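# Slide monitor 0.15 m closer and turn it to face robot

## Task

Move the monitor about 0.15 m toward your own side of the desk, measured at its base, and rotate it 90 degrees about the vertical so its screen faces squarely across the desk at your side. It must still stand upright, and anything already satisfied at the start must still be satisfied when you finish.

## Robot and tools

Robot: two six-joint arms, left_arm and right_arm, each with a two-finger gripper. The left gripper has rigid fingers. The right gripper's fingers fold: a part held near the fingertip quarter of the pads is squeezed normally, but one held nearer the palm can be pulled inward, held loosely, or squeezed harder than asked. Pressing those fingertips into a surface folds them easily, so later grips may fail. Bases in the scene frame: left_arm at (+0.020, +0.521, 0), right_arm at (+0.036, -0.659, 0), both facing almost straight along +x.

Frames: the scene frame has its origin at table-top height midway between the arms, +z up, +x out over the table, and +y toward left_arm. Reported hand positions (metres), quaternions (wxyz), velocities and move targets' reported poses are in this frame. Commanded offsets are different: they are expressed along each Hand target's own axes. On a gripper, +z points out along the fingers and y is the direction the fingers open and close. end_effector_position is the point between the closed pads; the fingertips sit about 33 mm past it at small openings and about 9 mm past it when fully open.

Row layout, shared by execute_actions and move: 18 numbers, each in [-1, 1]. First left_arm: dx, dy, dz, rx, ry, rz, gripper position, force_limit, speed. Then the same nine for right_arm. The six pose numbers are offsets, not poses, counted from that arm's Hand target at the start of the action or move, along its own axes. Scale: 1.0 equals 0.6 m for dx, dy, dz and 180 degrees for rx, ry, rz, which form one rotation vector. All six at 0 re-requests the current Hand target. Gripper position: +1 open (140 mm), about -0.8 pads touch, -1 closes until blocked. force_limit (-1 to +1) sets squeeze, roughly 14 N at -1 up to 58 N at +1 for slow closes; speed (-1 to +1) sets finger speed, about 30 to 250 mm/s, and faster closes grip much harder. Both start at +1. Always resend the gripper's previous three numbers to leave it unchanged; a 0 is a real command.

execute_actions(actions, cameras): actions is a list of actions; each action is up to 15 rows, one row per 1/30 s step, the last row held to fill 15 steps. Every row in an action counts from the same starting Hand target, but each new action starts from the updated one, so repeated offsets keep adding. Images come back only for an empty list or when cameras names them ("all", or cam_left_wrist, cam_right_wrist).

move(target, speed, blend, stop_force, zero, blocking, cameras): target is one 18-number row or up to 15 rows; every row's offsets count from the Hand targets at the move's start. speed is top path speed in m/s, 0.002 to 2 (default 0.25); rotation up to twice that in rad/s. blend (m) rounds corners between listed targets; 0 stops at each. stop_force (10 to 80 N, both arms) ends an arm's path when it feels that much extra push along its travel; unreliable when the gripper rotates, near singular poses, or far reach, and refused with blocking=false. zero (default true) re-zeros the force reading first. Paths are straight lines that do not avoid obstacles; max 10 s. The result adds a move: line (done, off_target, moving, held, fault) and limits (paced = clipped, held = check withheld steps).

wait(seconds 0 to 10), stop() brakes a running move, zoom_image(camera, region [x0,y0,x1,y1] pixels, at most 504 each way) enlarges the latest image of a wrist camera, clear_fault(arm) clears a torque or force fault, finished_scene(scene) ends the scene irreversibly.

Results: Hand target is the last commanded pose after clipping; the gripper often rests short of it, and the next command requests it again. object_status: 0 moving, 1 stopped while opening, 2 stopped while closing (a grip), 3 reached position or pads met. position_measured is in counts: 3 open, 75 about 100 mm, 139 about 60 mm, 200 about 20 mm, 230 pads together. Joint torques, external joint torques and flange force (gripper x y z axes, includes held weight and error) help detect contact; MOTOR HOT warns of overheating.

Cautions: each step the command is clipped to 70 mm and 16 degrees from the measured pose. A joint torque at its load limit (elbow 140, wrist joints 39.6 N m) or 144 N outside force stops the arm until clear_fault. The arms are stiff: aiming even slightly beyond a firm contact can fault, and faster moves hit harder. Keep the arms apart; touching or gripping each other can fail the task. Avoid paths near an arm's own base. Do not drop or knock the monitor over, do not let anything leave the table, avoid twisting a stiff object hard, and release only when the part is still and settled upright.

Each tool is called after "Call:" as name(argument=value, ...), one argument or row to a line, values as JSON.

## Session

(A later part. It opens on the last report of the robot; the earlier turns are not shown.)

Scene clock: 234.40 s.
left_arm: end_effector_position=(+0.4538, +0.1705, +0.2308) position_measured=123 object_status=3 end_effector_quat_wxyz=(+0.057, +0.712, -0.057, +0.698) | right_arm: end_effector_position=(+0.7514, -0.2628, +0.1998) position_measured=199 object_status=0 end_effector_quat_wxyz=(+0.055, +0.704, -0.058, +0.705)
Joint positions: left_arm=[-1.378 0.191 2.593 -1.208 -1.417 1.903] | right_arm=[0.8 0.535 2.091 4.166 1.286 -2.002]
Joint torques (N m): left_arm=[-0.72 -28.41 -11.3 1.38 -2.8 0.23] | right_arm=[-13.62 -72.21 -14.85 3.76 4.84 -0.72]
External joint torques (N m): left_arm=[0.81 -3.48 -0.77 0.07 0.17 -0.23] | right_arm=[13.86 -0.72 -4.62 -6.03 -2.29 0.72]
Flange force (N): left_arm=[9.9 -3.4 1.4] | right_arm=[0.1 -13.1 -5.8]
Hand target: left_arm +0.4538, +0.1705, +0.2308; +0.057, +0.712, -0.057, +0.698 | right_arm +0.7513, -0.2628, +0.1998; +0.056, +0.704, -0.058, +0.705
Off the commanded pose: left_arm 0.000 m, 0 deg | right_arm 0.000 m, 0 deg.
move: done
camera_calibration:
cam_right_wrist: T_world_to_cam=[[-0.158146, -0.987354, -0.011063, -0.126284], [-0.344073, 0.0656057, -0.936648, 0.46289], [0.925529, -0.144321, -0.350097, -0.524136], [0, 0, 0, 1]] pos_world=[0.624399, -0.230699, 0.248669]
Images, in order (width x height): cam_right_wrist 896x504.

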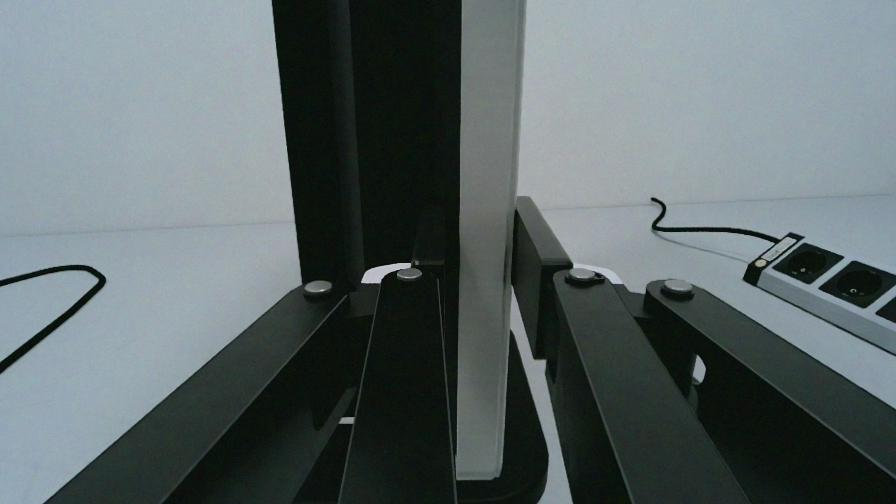

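Call:
move(
  target=[
    [0.2,-0.05,0,0,0,0,0.05,0,0,0,-0.1007,-0.0152,-0.0778,0,0,-1,0.3,-1],
    [0.4,-0.17,0,0,0,0,0.05,0,0,0,-0.2018,-0.0057,-0.1556,0,0,-1,0.3,-1],
  ],
  speed=0.06,
  blend=0.01,
  cameras=["all"],
)

Scene clock: 259.50 s.
left_arm: end_effector_position=(+0.4566, +0.1819, +0.2774) position_measured=123 object_status=3 end_effector_quat_wxyz=(+0.057, +0.712, -0.057, +0.698) | right_arm: end_effector_position=(+0.7511, -0.2444, +0.2009) position_measured=199 object_status=2 end_effector_quat_wxyz=(+0.083, +0.701, -0.086, +0.703)
Joint positions: left_arm=[-1.36 0.048 2.582 -1.218 -1.356 2.047] | right_arm=[0.843 0.569 2.017 4.288 1.324 -2.069]
Joint torques (N m): left_arm=[-0.29 -20.27 -17.46 2.04 -2.59 0.27] | right_arm=[-9.62 -57.84 -34.56 -6.78 -8.84 -0.01]
External joint torques (N m): left_arm=[0.38 -3.11 -0.66 -0.07 0.12 -0.27] | right_arm=[9.59 -18.95 14.19 4.53 11.3 0.01]
External joint torques when the fault began: right_arm=[-20.74 -69.19 22.09 15.42 41.01 -1.15]
Flange force (N): left_arm=[8.0 -3.7 -0.7] | right_arm=[20.8 31.4 -47.9]
Flange force when the fault began (N): right_arm=[81.8 101.6 -69.8]
Hand target: left_arm +0.4566, +0.1819, +0.2774; +0.057, +0.712, -0.057, +0.698 (not the last commanded pose) | right_arm +0.7511, -0.2444, +0.2009; +0.083, +0.701, -0.086, +0.703 (not the last commanded pose)
Tool commands: left_gripper/position=+0.05 left_gripper/force_limit=+0.0 left_gripper/speed=+0.0 right_gripper/position=-1.0 right_gripper/force_limit=+0.301961 right_gripper/speed=-1.0
Off the commanded pose: left_arm 0.213 m, 0 deg | right_arm 0.103 m, 23 deg.
FORCE FAULT: contact force on the right arm reached its limit, and that arm stopped. The contact can be on any part of that arm, not only on its tool. That arm's remaining commands of this call were not run. That arm is still stopped at the end of this call. While its stop runs, that arm takes no new command, but its gripper still runs the gripper command that each later call begins with.
CLEAR FAULT: the right arm stays stopped until you call clear_fault(arm="right_arm").
move: fault (right_arm), off_target (left_arm; braked at the fault stop of right_arm); path passed 0 of 2 targets
camera_calibration:
cam_left_wrist: T_world_to_cam=[[-0.156925, -0.987416, 0.0195789, 0.252101], [-0.341349, 0.0356249, -0.939261, 0.415247], [0.926744, -0.154077, -0.342644, -0.159581], [0, 0, 0, 1]] pos_world=[0.329196, 0.209548, 0.33041]
cam_right_wrist: T_world_to_cam=[[-0.235797, -0.971736, -0.0113396, -0.0460702], [-0.336076, 0.092488, -0.937283, 0.463271], [0.91184, -0.217197, -0.348385, -0.528777], [0, 0, 0, 1]] pos_world=[0.626992, -0.202464, 0.249476]

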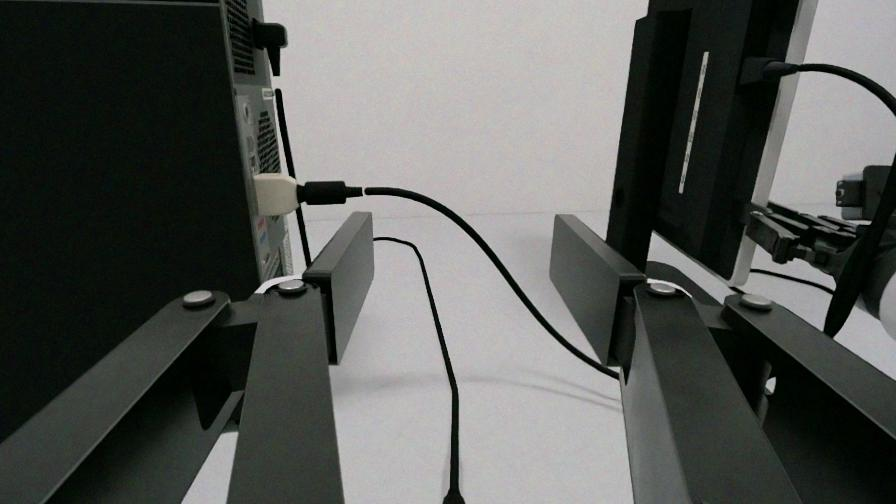

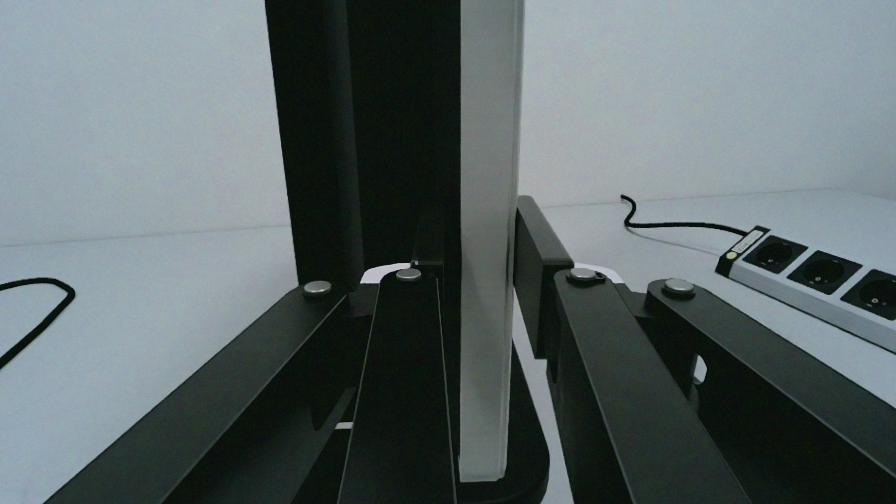

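Call:
clear_fault(
  arm="right_arm",
)

Call:
move(
  target=[0.3,-0.12,0,-0.19,0,0,0.05,0,0,0,0,0,0,0,0,-1,0.3,-1],
  cameras=["all"],
)

Scene clock: 271.00 s.
left_arm: end_effector_position=(+0.4566, +0.1819, +0.2774) position_measured=123 object_status=3 end_effector_quat_wxyz=(+0.057, +0.712, -0.057, +0.698) | right_arm: end_effector_position=(+0.7511, -0.2444, +0.2009) position_measured=199 object_status=2 end_effector_quat_wxyz=(+0.083, +0.701, -0.086, +0.703)
Joint positions: left_arm=[-1.36 0.048 2.582 -1.218 -1.356 2.047] | right_arm=[0.843 0.569 2.017 4.288 1.324 -2.069]
Joint torques (N m): left_arm=[-0.24 -20.53 -17.41 1.99 -2.79 0.25] | right_arm=[-8.12 -58.65 -35.48 -7.4 -8.66 0.01]
External joint torques (N m): left_arm=[0.3 -2.8 -0.83 0 0.32 -0.25] | right_arm=[8.11 -17.19 15.25 5.16 11.09 -0.01]
Flange force (N): left_arm=[7.6 -3.1 -0.1] | right_arm=[18.4 32.4 -46.6]
Hand target: left_arm +0.4566, +0.1819, +0.2774; +0.057, +0.712, -0.057, +0.698 (not the last commanded pose) | right_arm +0.7511, -0.2444, +0.2009; +0.083, +0.701, -0.086, +0.703 (not the last commanded pose)
Tool commands: left_gripper/position=+0.05 left_gripper/force_limit=+0.0 left_gripper/speed=+0.0 right_gripper/position=-1.0 right_gripper/force_limit=+0.301961 right_gripper/speed=-1.0
Off the commanded pose: left_arm 0.213 m, 0 deg | right_arm 0.103 m, 23 deg.
FORCE FAULT, CONTINUED: the right arm's stop, for the force fault that an earlier result reported, is over. The call counts as one of the actions that you can send in this scene. That arm's target is now where it stood when the stop ended, not its last command. That arm accepts commands again.
CLEAR FAULT: your call cleared the right arm's force fault. If the contact force or a joint's load stays at its limit, that arm stops again.

Scene clock: 271.80 s.
left_arm: end_effector_position=(+0.4576, +0.1896, +0.2964) position_measured=123 object_status=3 end_effector_quat_wxyz=(+0.077, +0.708, -0.077, +0.697) | right_arm: end_effector_position=(+0.7511, -0.2444, +0.2009) position_measured=199 object_status=2 end_effector_quat_wxyz=(+0.083, +0.701, -0.086, +0.703)
Joint positions: left_arm=[-1.32 -0.035 2.606 -1.14 -1.291 2.082] | right_arm=[0.843 0.569 2.017 4.288 1.324 -2.069]
Joint torques (N m): left_arm=[-0.1 -15.6 -21.08 2.29 -2.71 0.38] | right_arm=[-8 -60.38 -35.45 -7.49 -8.32 -0.04]
External joint torques (N m): left_arm=[0.21 -1.75 0.43 -0.01 0.29 -0.38] | right_arm=[8.01 -16.61 14.82 5.2 10.79 0.04]
Flange force (N): left_arm=[3.5 -3.7 -0.9] | right_arm=[17.7 31.2 -45.6]
Hand target: left_arm +0.4576, +0.1895, +0.2964; +0.077, +0.708, -0.077, +0.697 (not the last commanded pose) | right_arm +0.7511, -0.2444, +0.2009; +0.083, +0.701, -0.086, +0.703
Off the commanded pose: left_arm 0.173 m, 31 deg | right_arm 0.000 m, 0 deg.
move: held (left_arm; a check stopped the path); limits=held
pose unreachable (left arm): on one or more control steps of this call, first in action 0 (counted from 0), this arm could not follow its commanded pose, so it was not sent that pose on those steps. It may still have moved: this result reports where it is.
cause: moving toward the commanded pose would bring two parts of the arm too close to each other (joints 3 (elbow) and 4 (forearm roll) lie between them).
camera_calibration:
cam_left_wrist: T_world_to_cam=[[-0.21469, -0.976479, 0.0199072, 0.283794], [-0.333852, 0.0542157, -0.941065, 0.426749], [0.917851, -0.208683, -0.337639, -0.139863], [0, 0, 0, 1]] pos_world=[0.331772, 0.224796, 0.348726]
cam_right_wrist: T_world_to_cam=[[-0.235797, -0.971736, -0.0113396, -0.0460702], [-0.336076, 0.092488, -0.937283, 0.463271], [0.91184, -0.217197, -0.348385, -0.528777], [0, 0, 0, 1]] pos_world=[0.626992, -0.202464, 0.249476]

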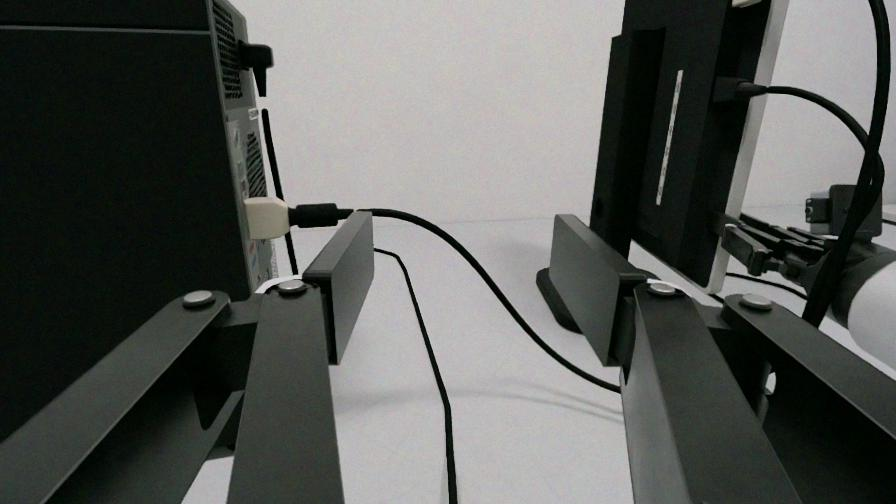

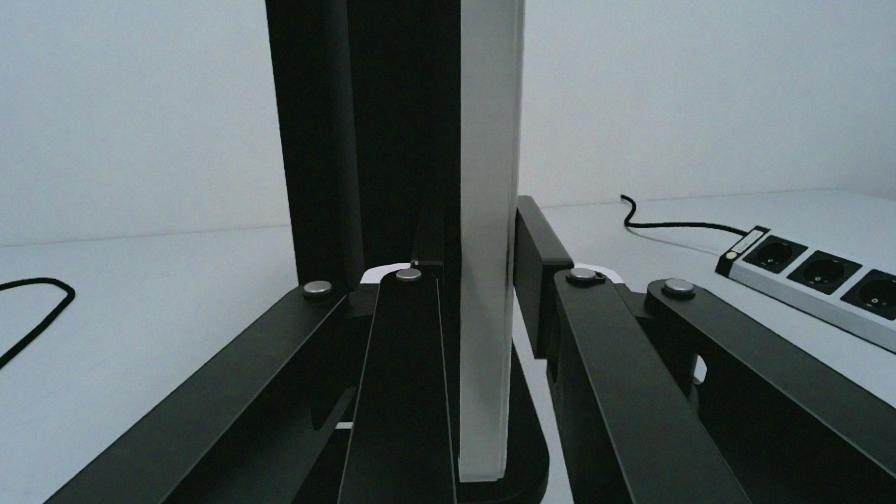

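Call:
move(
  target=[
    [0,0,0,0,0,0,0.05,0,0,0,0,0,0,0,0,-0.08,0.3,-1],
    [0,0,0,0,0,0,0.05,0,0,0,0,-0.15,0,0,0,-0.08,0.3,-1],
    [0,0,0,0,0,0,0.05,0,0,0,0.4,-0.3,0,0,0,-0.08,0.3,-1],
  ],
  speed=[0.1,0.1,0.2],
  cameras=["all"],
)

Scene clock: 300.10 s.
left_arm: end_effector_position=(+0.4576, +0.1895, +0.2964) position_measured=123 object_status=3 end_effector_quat_wxyz=(+0.077, +0.708, -0.077, +0.697) | right_arm: end_effector_position=(+0.5193, -0.4348, +0.1995) position_measured=139 object_status=3 end_effector_quat_wxyz=(+0.083, +0.701, -0.086, +0.703)
Joint positions: left_arm=[-1.32 -0.035 2.606 -1.14 -1.292 2.082] | right_arm=[0.982 0.328 2.558 4.374 1.487 -1.808]
Joint torques (N m): left_arm=[-0.76 -14.53 -20.18 2.28 -2.69 0.18] | right_arm=[0.31 -41.48 -8.18 -0.51 3.06 -0.74]
External joint torques (N m): left_arm=[0.84 -2.87 -0.75 0.02 0.26 -0.18] | right_arm=[-0.34 0.5 0.46 -0.52 -0.37 0.74]
Flange force (N): left_arm=[8.1 -4.8 0.9] | right_arm=[-3.4 2.1 2.5]
Hand target: left_arm +0.4576, +0.1895, +0.2964; +0.077, +0.708, -0.077, +0.697 | right_arm +0.5193, -0.4348, +0.1995; +0.083, +0.701, -0.086, +0.703
Off the commanded pose: left_arm 0.000 m, 0 deg | right_arm 0.000 m, 0 deg.
move: done
camera_calibration:
cam_left_wrist: T_world_to_cam=[[-0.214688, -0.97648, 0.0199053, 0.283697], [-0.333938, 0.0542365, -0.941033, 0.426767], [0.917821, -0.208676, -0.337727, -0.139844], [0, 0, 0, 1]] pos_world=[0.331771, 0.224696, 0.348726]
cam_right_wrist: T_world_to_cam=[[-0.235797, -0.971736, -0.0113396, -0.285761], [-0.336076, 0.092488, -0.937283, 0.40176], [0.91184, -0.217197, -0.348385, -0.35922], [0, 0, 0, 1]] pos_world=[0.395192, -0.392864, 0.248176]

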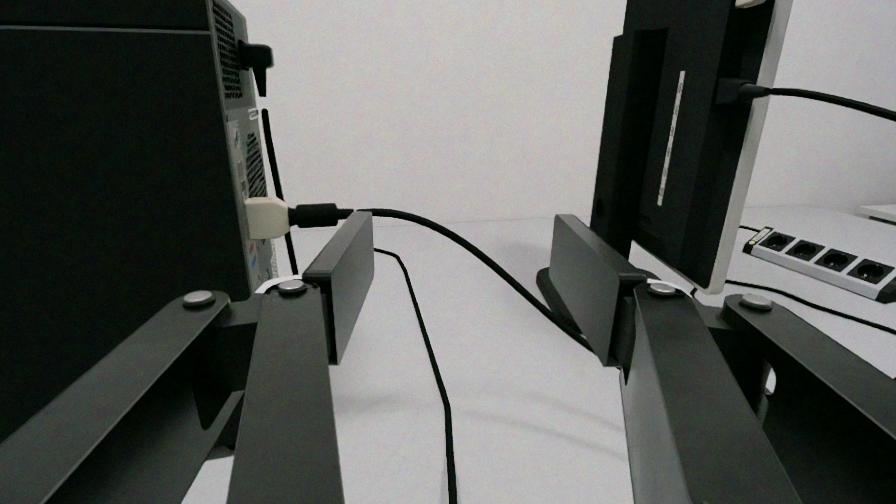

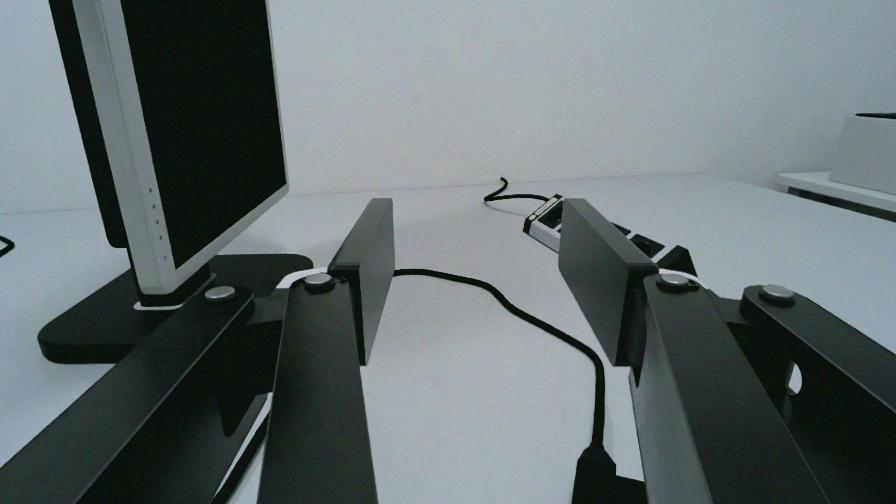

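Call:
move(
  target=[0,0,0,0,0,0,0.05,0,0,0.8,0,0,-0.1,0,0,-0.08,0.3,-1],
  speed=0.3,
  cameras=["cam_right_wrist"],
)

Scene clock: 305.47 s.
left_arm: end_effector_position=(+0.4576, +0.1895, +0.2964) position_measured=123 object_status=3 end_effector_quat_wxyz=(+0.077, +0.708, -0.077, +0.697) | right_arm: end_effector_position=(+0.5176, -0.4362, +0.6795) position_measured=139 object_status=3 end_effector_quat_wxyz=(+0.192, +0.679, -0.195, +0.681)
Joint positions: left_arm=[-1.32 -0.035 2.606 -1.14 -1.292 2.082] | right_arm=[1.028 -0.178 1.899 4.713 1.583 -2.987]
Joint torques (N m): left_arm=[-0.5 -15.21 -20.32 2.32 -2.66 0.21] | right_arm=[0.1 -21.22 -40.77 -2.24 0.55 -0.69]
External joint torques (N m): left_arm=[0.55 -2.03 -0.53 -0.03 0.24 -0.21] | right_arm=[-0.16 -0.86 -0.19 -0.5 -0.14 0.69]
Flange force (N): left_arm=[5.5 -3.3 0.5] | right_arm=[-0.7 0.9 0.9]
Hand target: left_arm +0.4576, +0.1895, +0.2964; +0.077, +0.708, -0.077, +0.697 | right_arm +0.5176, -0.4362, +0.6795; +0.192, +0.679, -0.195, +0.681
Off the commanded pose: left_arm 0.000 m, 0 deg | right_arm 0.000 m, 0 deg.
move: done
camera_calibration:
cam_right_wrist: T_world_to_cam=[[-0.524502, -0.851324, -0.0120441, -0.0795467], [-0.291724, 0.192985, -0.936832, 0.871718], [0.799872, -0.487856, -0.349573, -0.250082], [0, 0, 0, 1]] pos_world=[0.412612, -0.357953, 0.728273]
Images, in order (width x height): cam_right_wrist 896x504.

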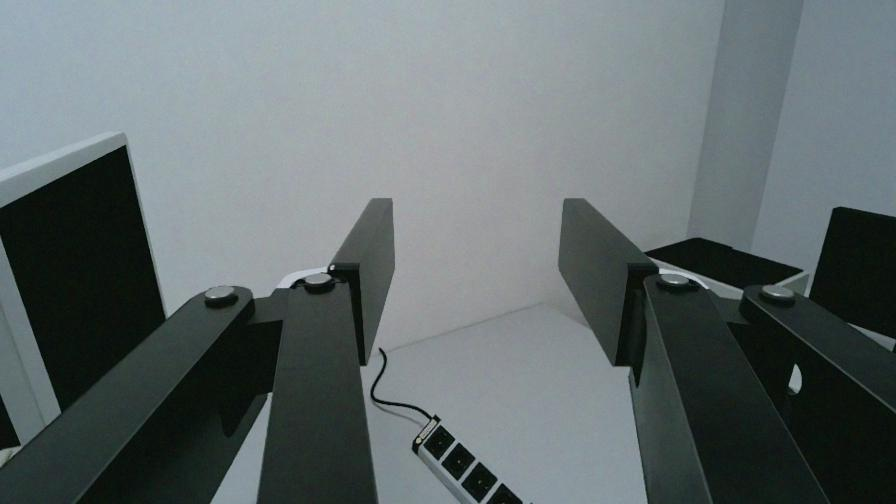

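Call:
move(
  target=[
    [0,0,0,0,0,0,0.05,0,0,-0.8,0,0,0.1,0,0,-0.08,0.3,-1],
    [0,0,0,0,0,0,0.05,0,0,-0.8,-0.375,0.03,0.1,0,0,-0.08,0.3,-1],
  ],
  speed=[0.3,0.12],
  cameras=["cam_right_wrist"],
)

Scene clock: 328.67 s.
left_arm: end_effector_position=(+0.4576, +0.1895, +0.2964) position_measured=123 object_status=3 end_effector_quat_wxyz=(+0.077, +0.708, -0.077, +0.697) | right_arm: end_effector_position=(+0.6529, -0.2530, +0.2005) position_measured=139 object_status=3 end_effector_quat_wxyz=(+0.083, +0.701, -0.086, +0.703)
Joint positions: left_arm=[-1.32 -0.035 2.606 -1.14 -1.292 2.082] | right_arm=[0.963 0.511 2.142 4.384 1.404 -2.028]
Joint torques (N m): left_arm=[-0.43 -15.01 -20.13 2.34 -2.69 0.22] | right_arm=[-0.37 -68.86 -17.3 -1.42 2.8 -0.53]
External joint torques (N m): left_arm=[0.51 -2.32 -0.61 -0.06 0.26 -0.22] | right_arm=[0.46 0.61 0.3 -0.44 -0.31 0.53]
Flange force (N): left_arm=[6.4 -3.5 0.1] | right_arm=[-2.0 0.6 0.1]
Hand target: left_arm +0.4576, +0.1895, +0.2964; +0.077, +0.708, -0.077, +0.697 | right_arm +0.6529, -0.2529, +0.2005; +0.083, +0.701, -0.086, +0.703
Off the commanded pose: left_arm 0.000 m, 0 deg | right_arm 0.000 m, 0 deg.
move: done
camera_calibration:
cam_right_wrist: T_world_to_cam=[[-0.235797, -0.971736, -0.0113396, -0.0775858], [-0.336076, 0.092488, -0.937283, 0.430783], [0.91184, -0.217197, -0.348385, -0.441207], [0, 0, 0, 1]] pos_world=[0.528792, -0.211064, 0.249176]
Images, in order (width x height): cam_right_wrist 896x504.

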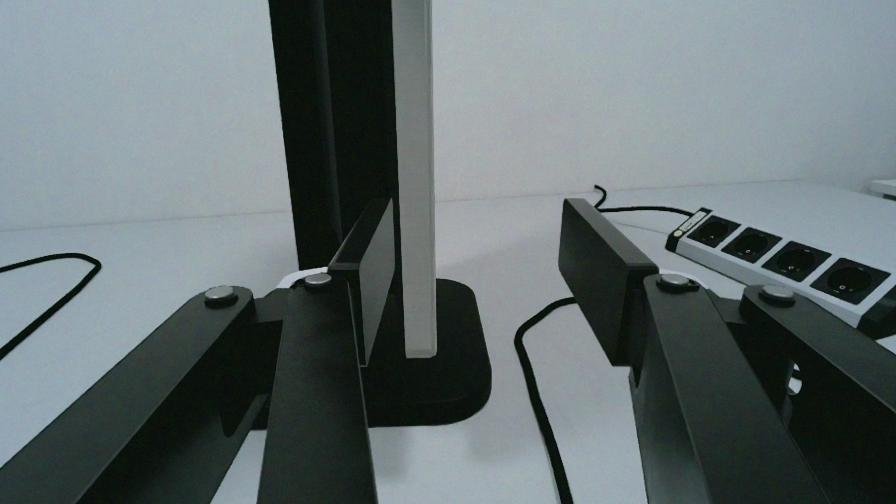

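Call:
move(
  target=[
    [0,0,0,0,0,0,0.05,0,0,0,-0.047,0,0,0,0,-0.08,0.3,-1],
    [0,0,0,0,0,0,0.05,0,0,0,-0.047,0.172,0,0,0,-0.08,0.3,-1],
  ],
  speed=0.08,
  stop_force=20,
)

Call:
move(
  target=[0,0,0,0,0,0,0.05,0,0,0,0,0,0,0,0,-1,0.5,-1],
)

Call:
wait(
  seconds=1,
  cameras=["cam_right_wrist"],
)

Scene clock: 338.97 s.
left_arm: end_effector_position=(+0.4576, +0.1895, +0.2964) position_measured=123 object_status=3 end_effector_quat_wxyz=(+0.077, +0.708, -0.077, +0.697) | right_arm: end_effector_position=(+0.7599, -0.2500, +0.2009) position_measured=139 object_status=3 end_effector_quat_wxyz=(+0.083, +0.701, -0.086, +0.703)
Joint positions: left_arm=[-1.32 -0.035 2.606 -1.14 -1.292 2.082] | right_arm=[0.827 0.57 2.014 4.274 1.315 -2.066]
Joint torques (N m): left_arm=[-0.36 -14.46 -20.31 2.32 -2.67 0.19] | right_arm=[-8.43 -76.01 -21.01 -0.11 2.81 -0.7]
External joint torques (N m): left_arm=[0.38 -2.78 -0.69 -0.01 0.25 -0.19] | right_arm=[8.27 -0.97 0.34 -2.19 -0.36 0.7]
Flange force (N): left_arm=[7.7 -3.9 -0.6] | right_arm=[-0.3 -2.1 -9.4]
Hand target: left_arm +0.4576, +0.1895, +0.2964; +0.077, +0.708, -0.077, +0.697 | right_arm +0.7599, -0.2500, +0.2009; +0.083, +0.701, -0.086, +0.703
Off the commanded pose: left_arm 0.000 m, 0 deg | right_arm 0.000 m, 0 deg.
move: done

Scene clock: 340.50 s.
left_arm: end_effector_position=(+0.4576, +0.1895, +0.2964) position_measured=123 object_status=3 end_effector_quat_wxyz=(+0.077, +0.708, -0.077, +0.697) | right_arm: end_effector_position=(+0.7599, -0.2500, +0.2009) position_measured=190 object_status=0 end_effector_quat_wxyz=(+0.083, +0.701, -0.086, +0.703)
Joint positions: left_arm=[-1.32 -0.035 2.606 -1.14 -1.292 2.082] | right_arm=[0.827 0.57 2.014 4.274 1.315 -2.066]
Joint torques (N m): left_arm=[-0.95 -14.77 -19.99 2.31 -2.7 0.17] | right_arm=[-16.54 -74.04 -14.61 4.99 4.45 -0.89]
External joint torques (N m): left_arm=[1.01 -2.44 -0.74 -0.02 0.28 -0.17] | right_arm=[16.33 -2.49 -5.78 -7.26 -2 0.9]
Flange force (N): left_arm=[7.0 -4.5 1.8] | right_arm=[1.8 -13.3 -8.7]
Hand target: left_arm +0.4576, +0.1895, +0.2964; +0.077, +0.708, -0.077, +0.697 | right_arm +0.7599, -0.2500, +0.2009; +0.083, +0.701, -0.086, +0.703
Off the commanded pose: left_arm 0.000 m, 0 deg | right_arm 0.000 m, 0 deg.
move: done

Scene clock: 341.50 s.
left_arm: end_effector_position=(+0.4576, +0.1895, +0.2964) position_measured=123 object_status=3 end_effector_quat_wxyz=(+0.077, +0.708, -0.077, +0.697) | right_arm: end_effector_position=(+0.7599, -0.2500, +0.2009) position_measured=190 object_status=2 end_effector_quat_wxyz=(+0.083, +0.701, -0.086, +0.703)
Joint positions: left_arm=[-1.32 -0.035 2.606 -1.14 -1.292 2.082] | right_arm=[0.827 0.57 2.014 4.274 1.315 -2.066]
Joint torques (N m): left_arm=[-0.54 -14.35 -20.34 2.34 -2.66 0.14] | right_arm=[-18.29 -74.32 -13.83 5.64 4.98 -0.88]
External joint torques (N m): left_arm=[0.58 -2.85 -0.51 -0.04 0.23 -0.15] | right_arm=[18.3 -2.1 -6.67 -7.92 -2.53 0.89]
Flange force (N): left_arm=[7.9 -4.5 -0.4] | right_arm=[1.5 -16.2 -9.3]
Hand target: left_arm +0.4576, +0.1895, +0.2964; +0.077, +0.708, -0.077, +0.697 | right_arm +0.7599, -0.2500, +0.2009; +0.083, +0.701, -0.086, +0.703
Tool commands: left_gripper/position=+0.05 left_gripper/force_limit=+0.0 left_gripper/speed=+0.0 right_gripper/position=-1.0 right_gripper/force_limit=+0.5 right_gripper/speed=-1.0
Off the commanded pose: left_arm 0.000 m, 0 deg | right_arm 0.000 m, 0 deg.
wait: 1.00 s; at rest by 0.17 s
camera_calibration:
cam_right_wrist: T_world_to_cam=[[-0.235797, -0.971736, -0.0113396, -0.0494369], [-0.336076, 0.092488, -0.937283, 0.466747], [0.91184, -0.217197, -0.348385, -0.538018], [0, 0, 0, 1]] pos_world=[0.635792, -0.208064, 0.249476]
Images, in order (width x height): cam_right_wrist 896x504.

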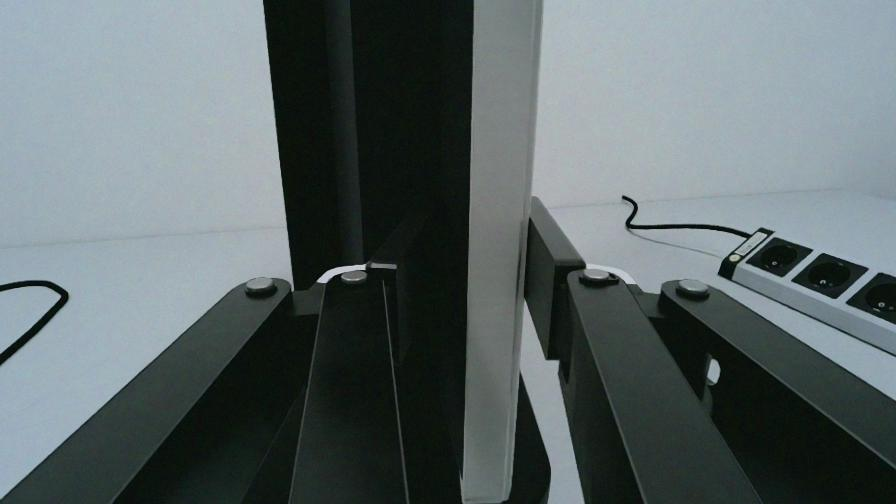

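Call:
move(
  target=[0,0,0,0,0,0,0.05,0,0,0,0.063,-0.259,0,0,0,-1,0.5,-1],
  speed=0.04,
  stop_force=70,
  cameras=["all"],
)

Scene clock: 352.67 s.
left_arm: end_effector_position=(+0.4576, +0.1895, +0.2964) position_measured=123 object_status=3 end_effector_quat_wxyz=(+0.077, +0.708, -0.077, +0.697) | right_arm: end_effector_position=(+0.5999, -0.2499, +0.2003) position_measured=207 object_status=2 end_effector_quat_wxyz=(+0.083, +0.701, -0.086, +0.703)
Joint positions: left_arm=[-1.32 -0.035 2.606 -1.14 -1.292 2.082] | right_arm=[1.047 0.491 2.186 4.457 1.448 -2.015]
Joint torques (N m): left_arm=[-0.49 -14.88 -20.35 2.32 -2.66 0.25] | right_arm=[14.92 -76.74 -11.02 -0.1 8.83 -0.6]
External joint torques (N m): left_arm=[0.54 -2.39 -0.52 -0.03 0.24 -0.25] | right_arm=[-14.92 11.73 -5.08 -1.61 -6.31 0.6]
Flange force (N): left_arm=[6.3 -3.8 0.1] | right_arm=[-18.4 -10.6 38.5]
Hand target: left_arm +0.4576, +0.1895, +0.2964; +0.077, +0.708, -0.077, +0.697 | right_arm +0.5999, -0.2499, +0.2003; +0.083, +0.701, -0.086, +0.703
Off the commanded pose: left_arm 0.000 m, 0 deg | right_arm 0.000 m, 0 deg.
move: done
camera_calibration:
cam_left_wrist: T_world_to_cam=[[-0.214688, -0.97648, 0.0199053, 0.283697], [-0.333938, 0.0542365, -0.941033, 0.426767], [0.917821, -0.208676, -0.337727, -0.139844], [0, 0, 0, 1]] pos_world=[0.331771, 0.224696, 0.348726]
cam_right_wrist: T_world_to_cam=[[-0.235797, -0.971736, -0.0113396, -0.0869522], [-0.336076, 0.092488, -0.937283, 0.412521], [0.91184, -0.217197, -0.348385, -0.392345], [0, 0, 0, 1]] pos_world=[0.475892, -0.207864, 0.248976]

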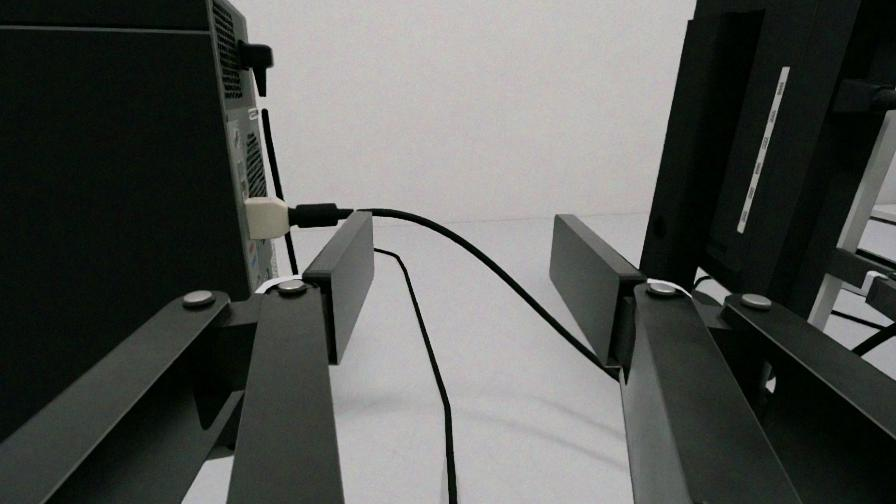

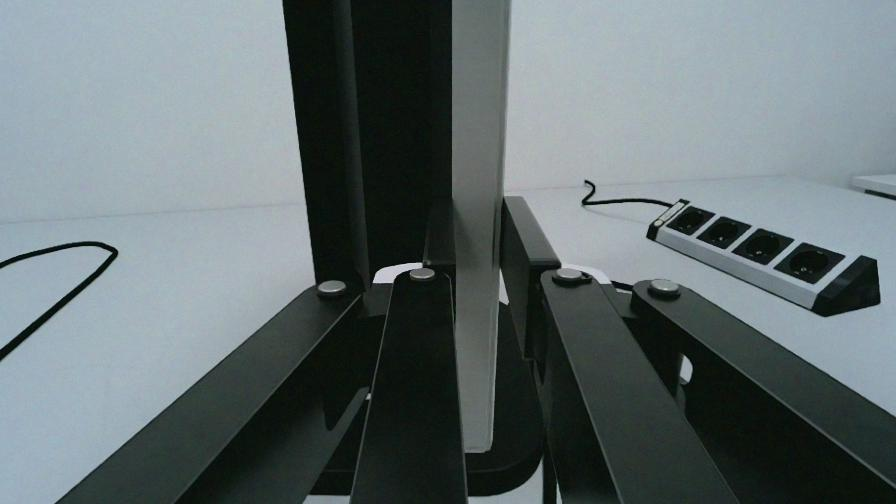

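Call:
move(
  target=[0,0,0,0,0,0,0.05,0,0,0,0.02,-0.081,0,0,0,-1,0.5,-1],
  speed=0.04,
  stop_force=70,
)

Call:
move(
  target=[
    [0,0,0,0,0,0,0.05,0,0,0,0,0,0,0,0,-0.08,0.3,-1],
    [0,0,0,0,0,0,0.05,0,0,0,0,-0.15,0,0,0,-0.08,0.3,-1],
    [0,0,0,0,0,0,0.05,0,0,0,0.35,-0.2,0,0,0,-0.08,0.3,-1],
  ],
  speed=[0.1,0.1,0.2],
  cameras=["all"],
)

Scene clock: 361.57 s.
left_arm: end_effector_position=(+0.4576, +0.1895, +0.2964) position_measured=123 object_status=3 end_effector_quat_wxyz=(+0.077, +0.708, -0.077, +0.697) | right_arm: end_effector_position=(+0.5499, -0.2500, +0.2001) position_measured=207 object_status=2 end_effector_quat_wxyz=(+0.083, +0.701, -0.086, +0.703)
Joint positions: left_arm=[-1.32 -0.035 2.606 -1.14 -1.292 2.082] | right_arm=[1.13 0.474 2.225 4.53 1.488 -2.002]
Joint torques (N m): left_arm=[-0.8 -14.86 -20.4 2.25 -2.74 0.2] | right_arm=[14.5 -71.72 -10.54 0.15 8.53 -0.67]
External joint torques (N m): left_arm=[0.89 -2.58 -0.4 0.04 0.32 -0.2] | right_arm=[-14.86 9.53 -4.24 -1.67 -5.99 0.67]
Flange force (N): left_arm=[7.0 -5.0 1.2] | right_arm=[-16.3 -9.3 37.8]
Hand target: left_arm +0.4576, +0.1895, +0.2964; +0.077, +0.708, -0.077, +0.697 | right_arm +0.5499, -0.2500, +0.2001; +0.083, +0.701, -0.086, +0.703
Off the commanded pose: left_arm 0.000 m, 0 deg | right_arm 0.000 m, 0 deg.
move: done

Scene clock: 365.90 s.
left_arm: end_effector_position=(+0.4576, +0.1895, +0.2964) position_measured=123 object_status=3 end_effector_quat_wxyz=(+0.077, +0.708, -0.077, +0.697) | right_arm: end_effector_position=(+0.3994, -0.3888, +0.1992) position_measured=139 object_status=3 end_effector_quat_wxyz=(+0.084, +0.701, -0.086, +0.703)
Joint positions: left_arm=[-1.32 -0.035 2.606 -1.14 -1.292 2.082] | right_arm=[1.356 0.335 2.543 4.737 1.58 -1.831]
Joint torques (N m): left_arm=[-0.89 -14.71 -20.46 2.31 -2.71 0.18] | right_arm=[-0.2 -40.46 -6.84 -0.18 2.99 -0.57]
External joint torques (N m): left_arm=[0.95 -2.6 -0.38 -0.01 0.29 -0.18] | right_arm=[0.15 -0.66 0.13 -0.52 -0.3 0.57]
Flange force (N): left_arm=[7.1 -5.1 1.1] | right_arm=[0.1 1.3 1.4]
Hand target: left_arm +0.4576, +0.1895, +0.2964; +0.077, +0.708, -0.077, +0.697 | right_arm +0.3994, -0.3887, +0.1992; +0.084, +0.701, -0.086, +0.703 (not the last commanded pose)
Off the commanded pose: left_arm 0.000 m, 0 deg | right_arm 0.040 m, 0 deg.
move: held (right_arm; a check stopped the path); path passed 2 of 3 targets; limits=held
pose unreachable (right arm): on one or more control steps of this call, first in action 0 (counted from 0), this arm could not follow its commanded pose, so it was not sent that pose on those steps. It may still have moved: this result reports where it is.
cause: moving toward the commanded pose would bring two parts of the arm too close to each other (joints 2 (shoulder) to 4 (forearm roll) lie between them).
camera_calibration:
cam_left_wrist: T_world_to_cam=[[-0.214688, -0.97648, 0.0199053, 0.283697], [-0.333938, 0.0542365, -0.941033, 0.426767], [0.917821, -0.208676, -0.337727, -0.139844], [0, 0, 0, 1]] pos_world=[0.331771, 0.224696, 0.348726]
cam_right_wrist: T_world_to_cam=[[-0.236285, -0.971622, -0.0109486, -0.269167], [-0.336016, 0.0922765, -0.937325, 0.356747], [0.911736, -0.217797, -0.348284, -0.240223], [0, 0, 0, 1]] pos_world=[0.275292, -0.346768, 0.247775]

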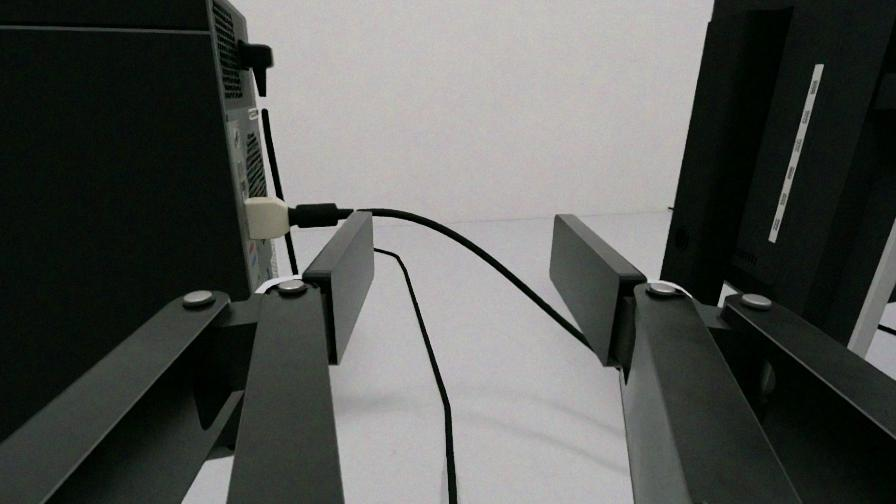

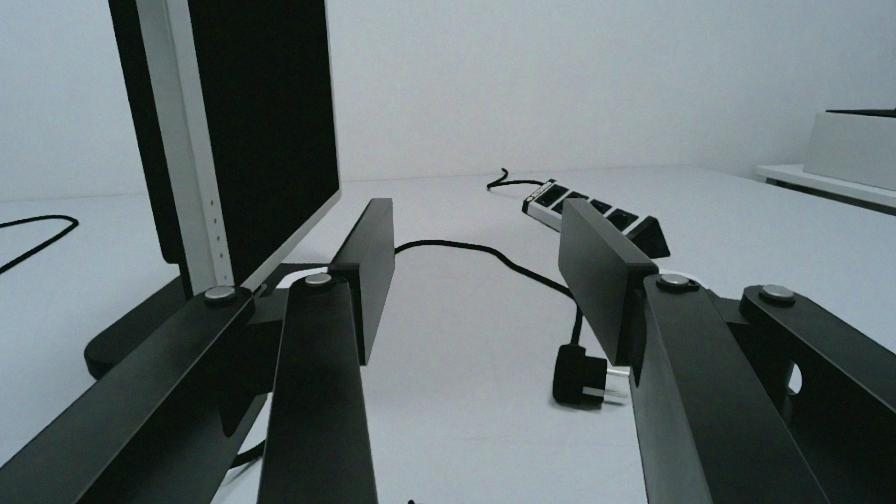

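Call:
move(
  target=[
    [0.417,0,0.03,0,0,0,0.05,0,0,-0.05,0.1,0.15,0.25,0,0,-1,0.3,0],
    [0.417,-0.2,0.03,0,0,0,0.05,0,0,-0.05,-0.077,0.315,0.506,0,0,-1,0.3,0],
  ],
  speed=0.25,
  cameras=["all"],
)

Scene clock: 378.53 s.
left_arm: end_effector_position=(+0.4605, +0.1889, +0.3301) position_measured=123 object_status=3 end_effector_quat_wxyz=(+0.077, +0.708, -0.077, +0.697) | right_arm: end_effector_position=(+0.4010, -0.3904, +0.1984) position_measured=233 object_status=3 end_effector_quat_wxyz=(+0.078, +0.702, -0.079, +0.704)
Joint positions: left_arm=[-1.311 -0.115 2.573 -1.165 -1.24 2.189] | right_arm=[1.35 0.332 2.556 4.715 1.574 -1.821]
Joint torques (N m): left_arm=[-0.67 -9.86 -24.99 2.52 -2.44 -0.05] | right_arm=[0.16 -39.68 -6.47 -0.18 3.06 -0.63]
External joint torques (N m): left_arm=[0.71 -3.14 0 0.09 0.17 0.04] | right_arm=[-0.22 -0.83 0.04 -0.53 -0.35 0.63]
Flange force (N): left_arm=[7.5 -6.4 -1.0] | right_arm=[0.4 1.3 2.5]
Hand target: left_arm +0.4605, +0.1890, +0.3301; +0.077, +0.708, -0.077, +0.697 (not the last commanded pose) | right_arm +0.4010, -0.3904, +0.1984; +0.078, +0.702, -0.079, +0.704 (not the last commanded pose)
Off the commanded pose: left_arm 0.248 m, 0 deg | right_arm 0.195 m, 90 deg.
move: held (right_arm; a check stopped the path), off_target (left_arm; braked when a check withheld steps of right_arm); path passed 0 of 2 targets; limits=held
pose unreachable (right arm): on one or more control steps of this call, first in action 0 (counted from 0), this arm could not follow its commanded pose, so it was not sent that pose on those steps. It may still have moved: this result reports where it is.
cause: moving toward the commanded pose would bring two parts of the arm too close to each other (joints 2 (shoulder) to 4 (forearm roll) lie between them).
camera_calibration:
cam_left_wrist: T_world_to_cam=[[-0.21469, -0.976479, 0.0199072, 0.283041], [-0.333852, 0.0542157, -0.941065, 0.459436], [0.917851, -0.208683, -0.337639, -0.1312], [0, 0, 0, 1]] pos_world=[0.334572, 0.224096, 0.382426]
cam_right_wrist: T_world_to_cam=[[-0.219145, -0.975635, -0.0105623, -0.278913], [-0.337948, 0.0860556, -0.937222, 0.355101], [0.915296, -0.201818, -0.348573, -0.237508], [0, 0, 0, 1]] pos_world=[0.276274, -0.350609, 0.247074]

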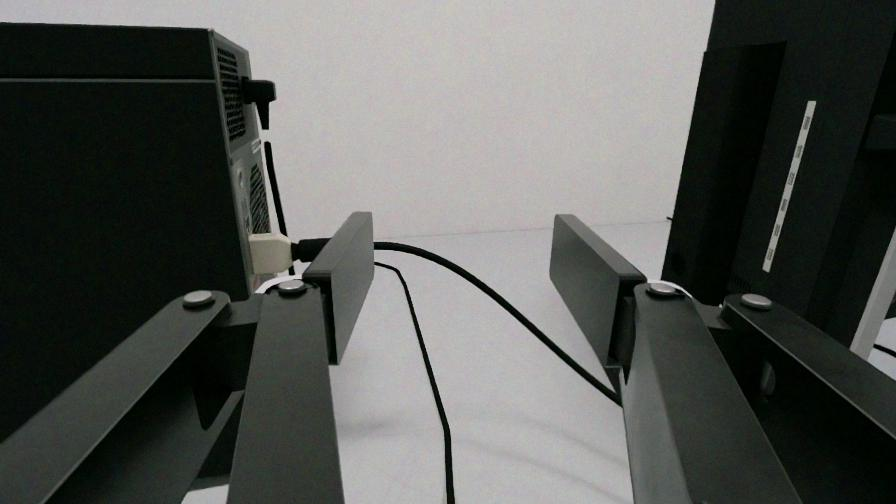

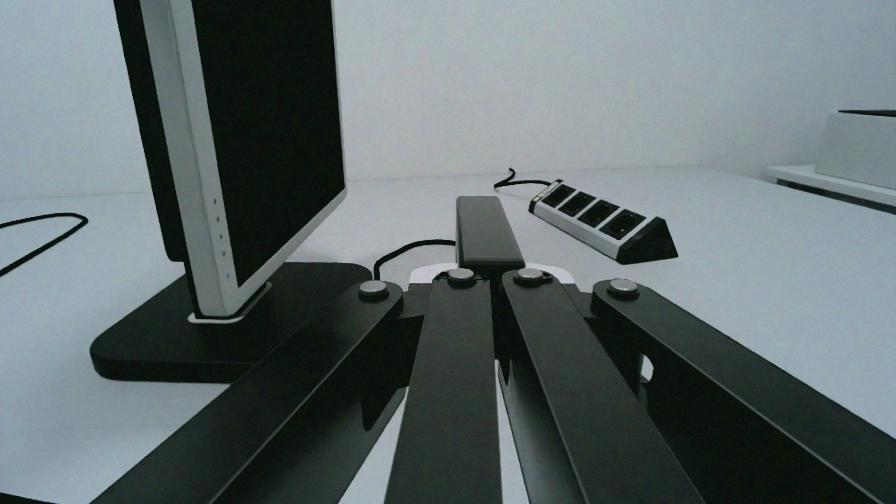

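Call:
move(
  target=[
    [0.417,0,0.03,0,0,0,0.05,0,0,0.133,0.135,0.233,0,0,0,-1,0.3,0],
    [0.417,-0.2,0.03,0,0,0,0.05,0,0,0.133,0.025,0.345,0.476,-0.175,-0.173,-1,0.3,0],
    [0.417,-0.2,0.03,0,0,0,0.05,0,0,0.103,-0.147,0.332,0.476,-0.175,-0.173,-1,0.3,0],
  ],
  speed=[0.25,0.3,0.15],
  cameras=["all"],
)

Scene clock: 393.27 s.
left_arm: end_effector_position=(+0.4670, +0.1876, +0.4066) position_measured=123 object_status=3 end_effector_quat_wxyz=(+0.077, +0.708, -0.077, +0.697) | right_arm: end_effector_position=(+0.4126, -0.4021, +0.2067) position_measured=233 object_status=3 end_effector_quat_wxyz=(+0.078, +0.701, -0.080, +0.704)
Joint positions: left_arm=[-1.29 -0.257 2.483 -1.235 -1.142 2.415] | right_arm=[1.309 0.302 2.571 4.675 1.564 -1.836]
Joint torques (N m): left_arm=[-0.77 -3.82 -32.25 2.96 -2.21 0.44] | right_arm=[-0.34 -37.67 -7.26 -0.28 3.05 -0.68]
External joint torques (N m): left_arm=[0.82 -2.22 -0.05 0.06 0.37 -0.44] | right_arm=[0.23 -0.53 0.12 -0.51 -0.35 0.68]
Flange force (N): left_arm=[2.6 -5.7 1.1] | right_arm=[-0.6 1.3 1.2]
Hand target: left_arm +0.4670, +0.1876, +0.4066; +0.077, +0.708, -0.077, +0.697 (not the last commanded pose) | right_arm +0.4126, -0.4021, +0.2067; +0.078, +0.701, -0.080, +0.704 (not the last commanded pose)
Off the commanded pose: left_arm 0.211 m, 0 deg | right_arm 0.216 m, 97 deg.
move: held (right_arm; a check stopped the path), off_target (left_arm; braked when a check withheld steps of right_arm); path passed 0 of 3 targets; limits=held
pose unreachable (right arm): on one or more control steps of this call, first in action 0 (counted from 0), this arm could not follow its commanded pose, so it was not sent that pose on those steps. It may still have moved: this result reports where it is.
cause: moving toward the commanded pose would bring two parts of the arm too close to each other (joints 2 (shoulder) to 4 (forearm roll) lie between them).
camera_calibration:
cam_left_wrist: T_world_to_cam=[[-0.21469, -0.976479, 0.0199072, 0.281668], [-0.333852, 0.0542157, -0.941065, 0.533607], [0.917851, -0.208683, -0.337639, -0.111734], [0, 0, 0, 1]] pos_world=[0.341172, 0.222796, 0.458826]
cam_right_wrist: T_world_to_cam=[[-0.219962, -0.97545, -0.0106702, -0.287178], [-0.336995, 0.0862471, -0.937548, 0.367485], [0.915451, -0.202629, -0.347693, -0.24819], [0, 0, 0, 1]] pos_world=[0.287878, -0.362112, 0.255177]

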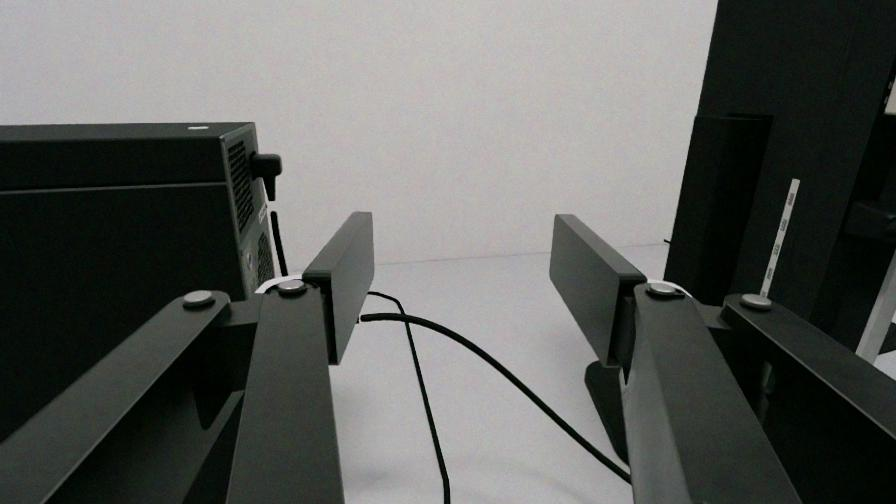

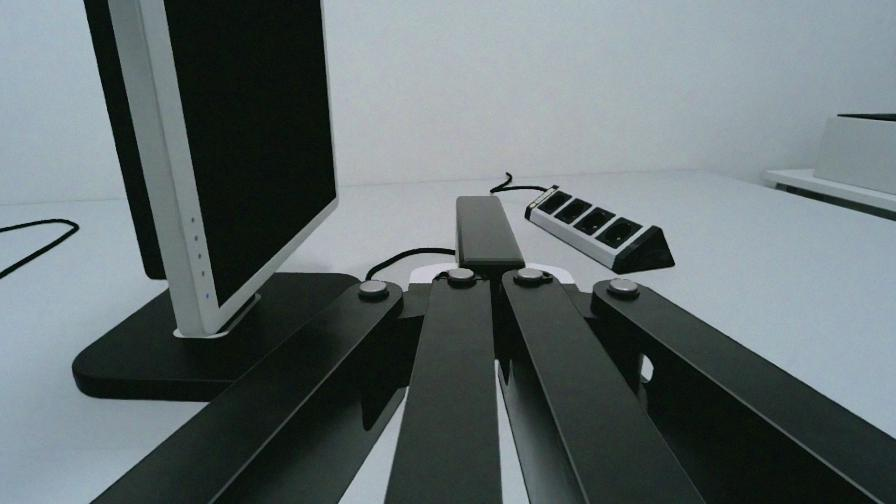

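Call:
move(
  target=[
    [0.3,0,0,0,0,0,0.05,0,0,0.3,-0.03,0.05,0,0,0,-1,0.3,0],
    [0.3,-0.2,0.03,0,0,0,0.05,0,0,0.4,-0.035,0.16,0,0,0,-1,0.3,0],
    [0.3,-0.2,0.03,0,0,0,0.05,0,0,0.355,0.005,0.344,0.476,-0.175,-0.173,-1,0.3,0],
    [0.3,-0.2,0.03,0,0,0,0.05,0,0,0.088,-0.162,0.307,0.476,-0.175,-0.173,-1,0.3,0],
  ],
  speed=[0.25,0.25,0.35,0.15],
  blend=[0.02,0.02,0.01,0],
  cameras=["all"],
)

Scene clock: 406.20 s.
left_arm: end_effector_position=(+0.5134, +0.3005, +0.5861) position_measured=123 object_status=3 end_effector_quat_wxyz=(+0.077, +0.708, -0.077, +0.697) | right_arm: end_effector_position=(+0.6136, -0.3482, +0.2605) position_measured=233 object_status=3 end_effector_quat_wxyz=(-0.263, +0.710, +0.563, +0.332)
Joint positions: left_arm=[-0.912 -0.563 2.287 -1.397 -0.666 2.909] | right_arm=[0.052 0.078 2.053 4.185 -1.021 -3.448]
Joint torques (N m): left_arm=[-0.79 13.59 -43.49 2.47 -0.86 0.2] | right_arm=[-0.16 -43.51 -34.71 0.52 -0.16 -0.87]
External joint torques (N m): left_arm=[0.77 -1.24 0.15 -0.05 0.22 -0.2] | right_arm=[0.05 1.21 0.3 -0.61 -0.5 0.87]
Flange force (N): left_arm=[0.0 0.0 0.0] | right_arm=[1.4 1.5 -0.6]
Hand target: left_arm +0.5134, +0.3005, +0.5861; +0.077, +0.708, -0.077, +0.697 | right_arm +0.6136, -0.3482, +0.2604; -0.263, +0.710, +0.563, +0.332
Off the commanded pose: left_arm 0.000 m, 0 deg | right_arm 0.000 m, 0 deg.
move: done
camera_calibration:
cam_left_wrist: T_world_to_cam=[[-0.214688, -0.97648, 0.0199053, 0.398299], [-0.333938, 0.0542365, -0.941033, 0.711998], [0.917821, -0.208676, -0.337727, -0.0700557], [0, 0, 0, 1]] pos_world=[0.387571, 0.335696, 0.638426]
cam_right_wrist: T_world_to_cam=[[0.972876, -0.231268, -0.00529222, -0.664054], [-0.203719, -0.845697, -0.493249, -0.0410665], [0.109597, 0.480948, -0.869872, 0.466051], [0, 0, 0, 1]] pos_world=[0.586598, -0.412451, 0.381635]

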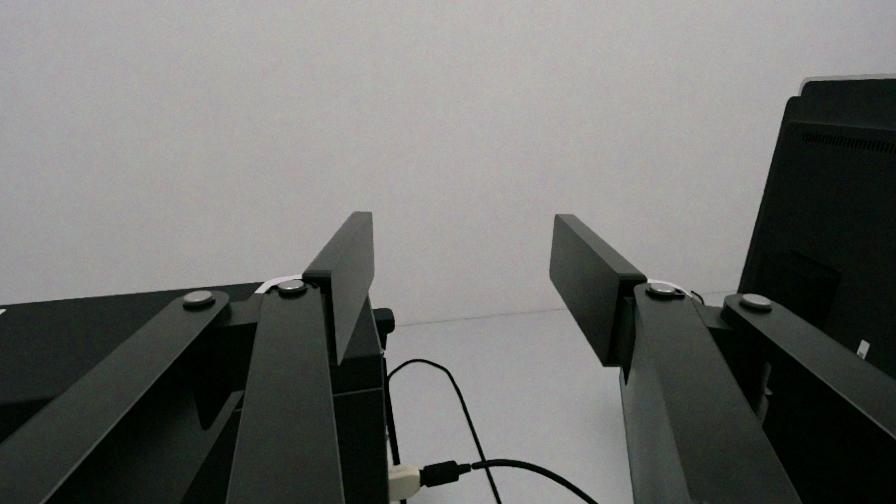

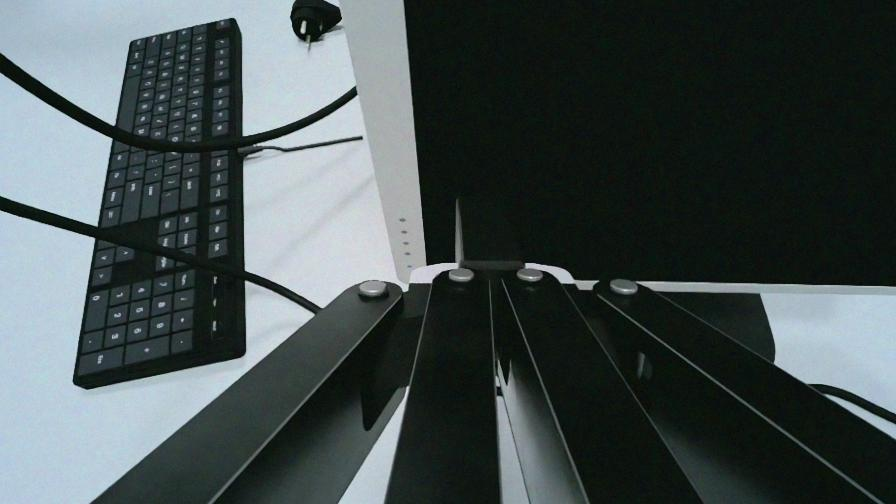

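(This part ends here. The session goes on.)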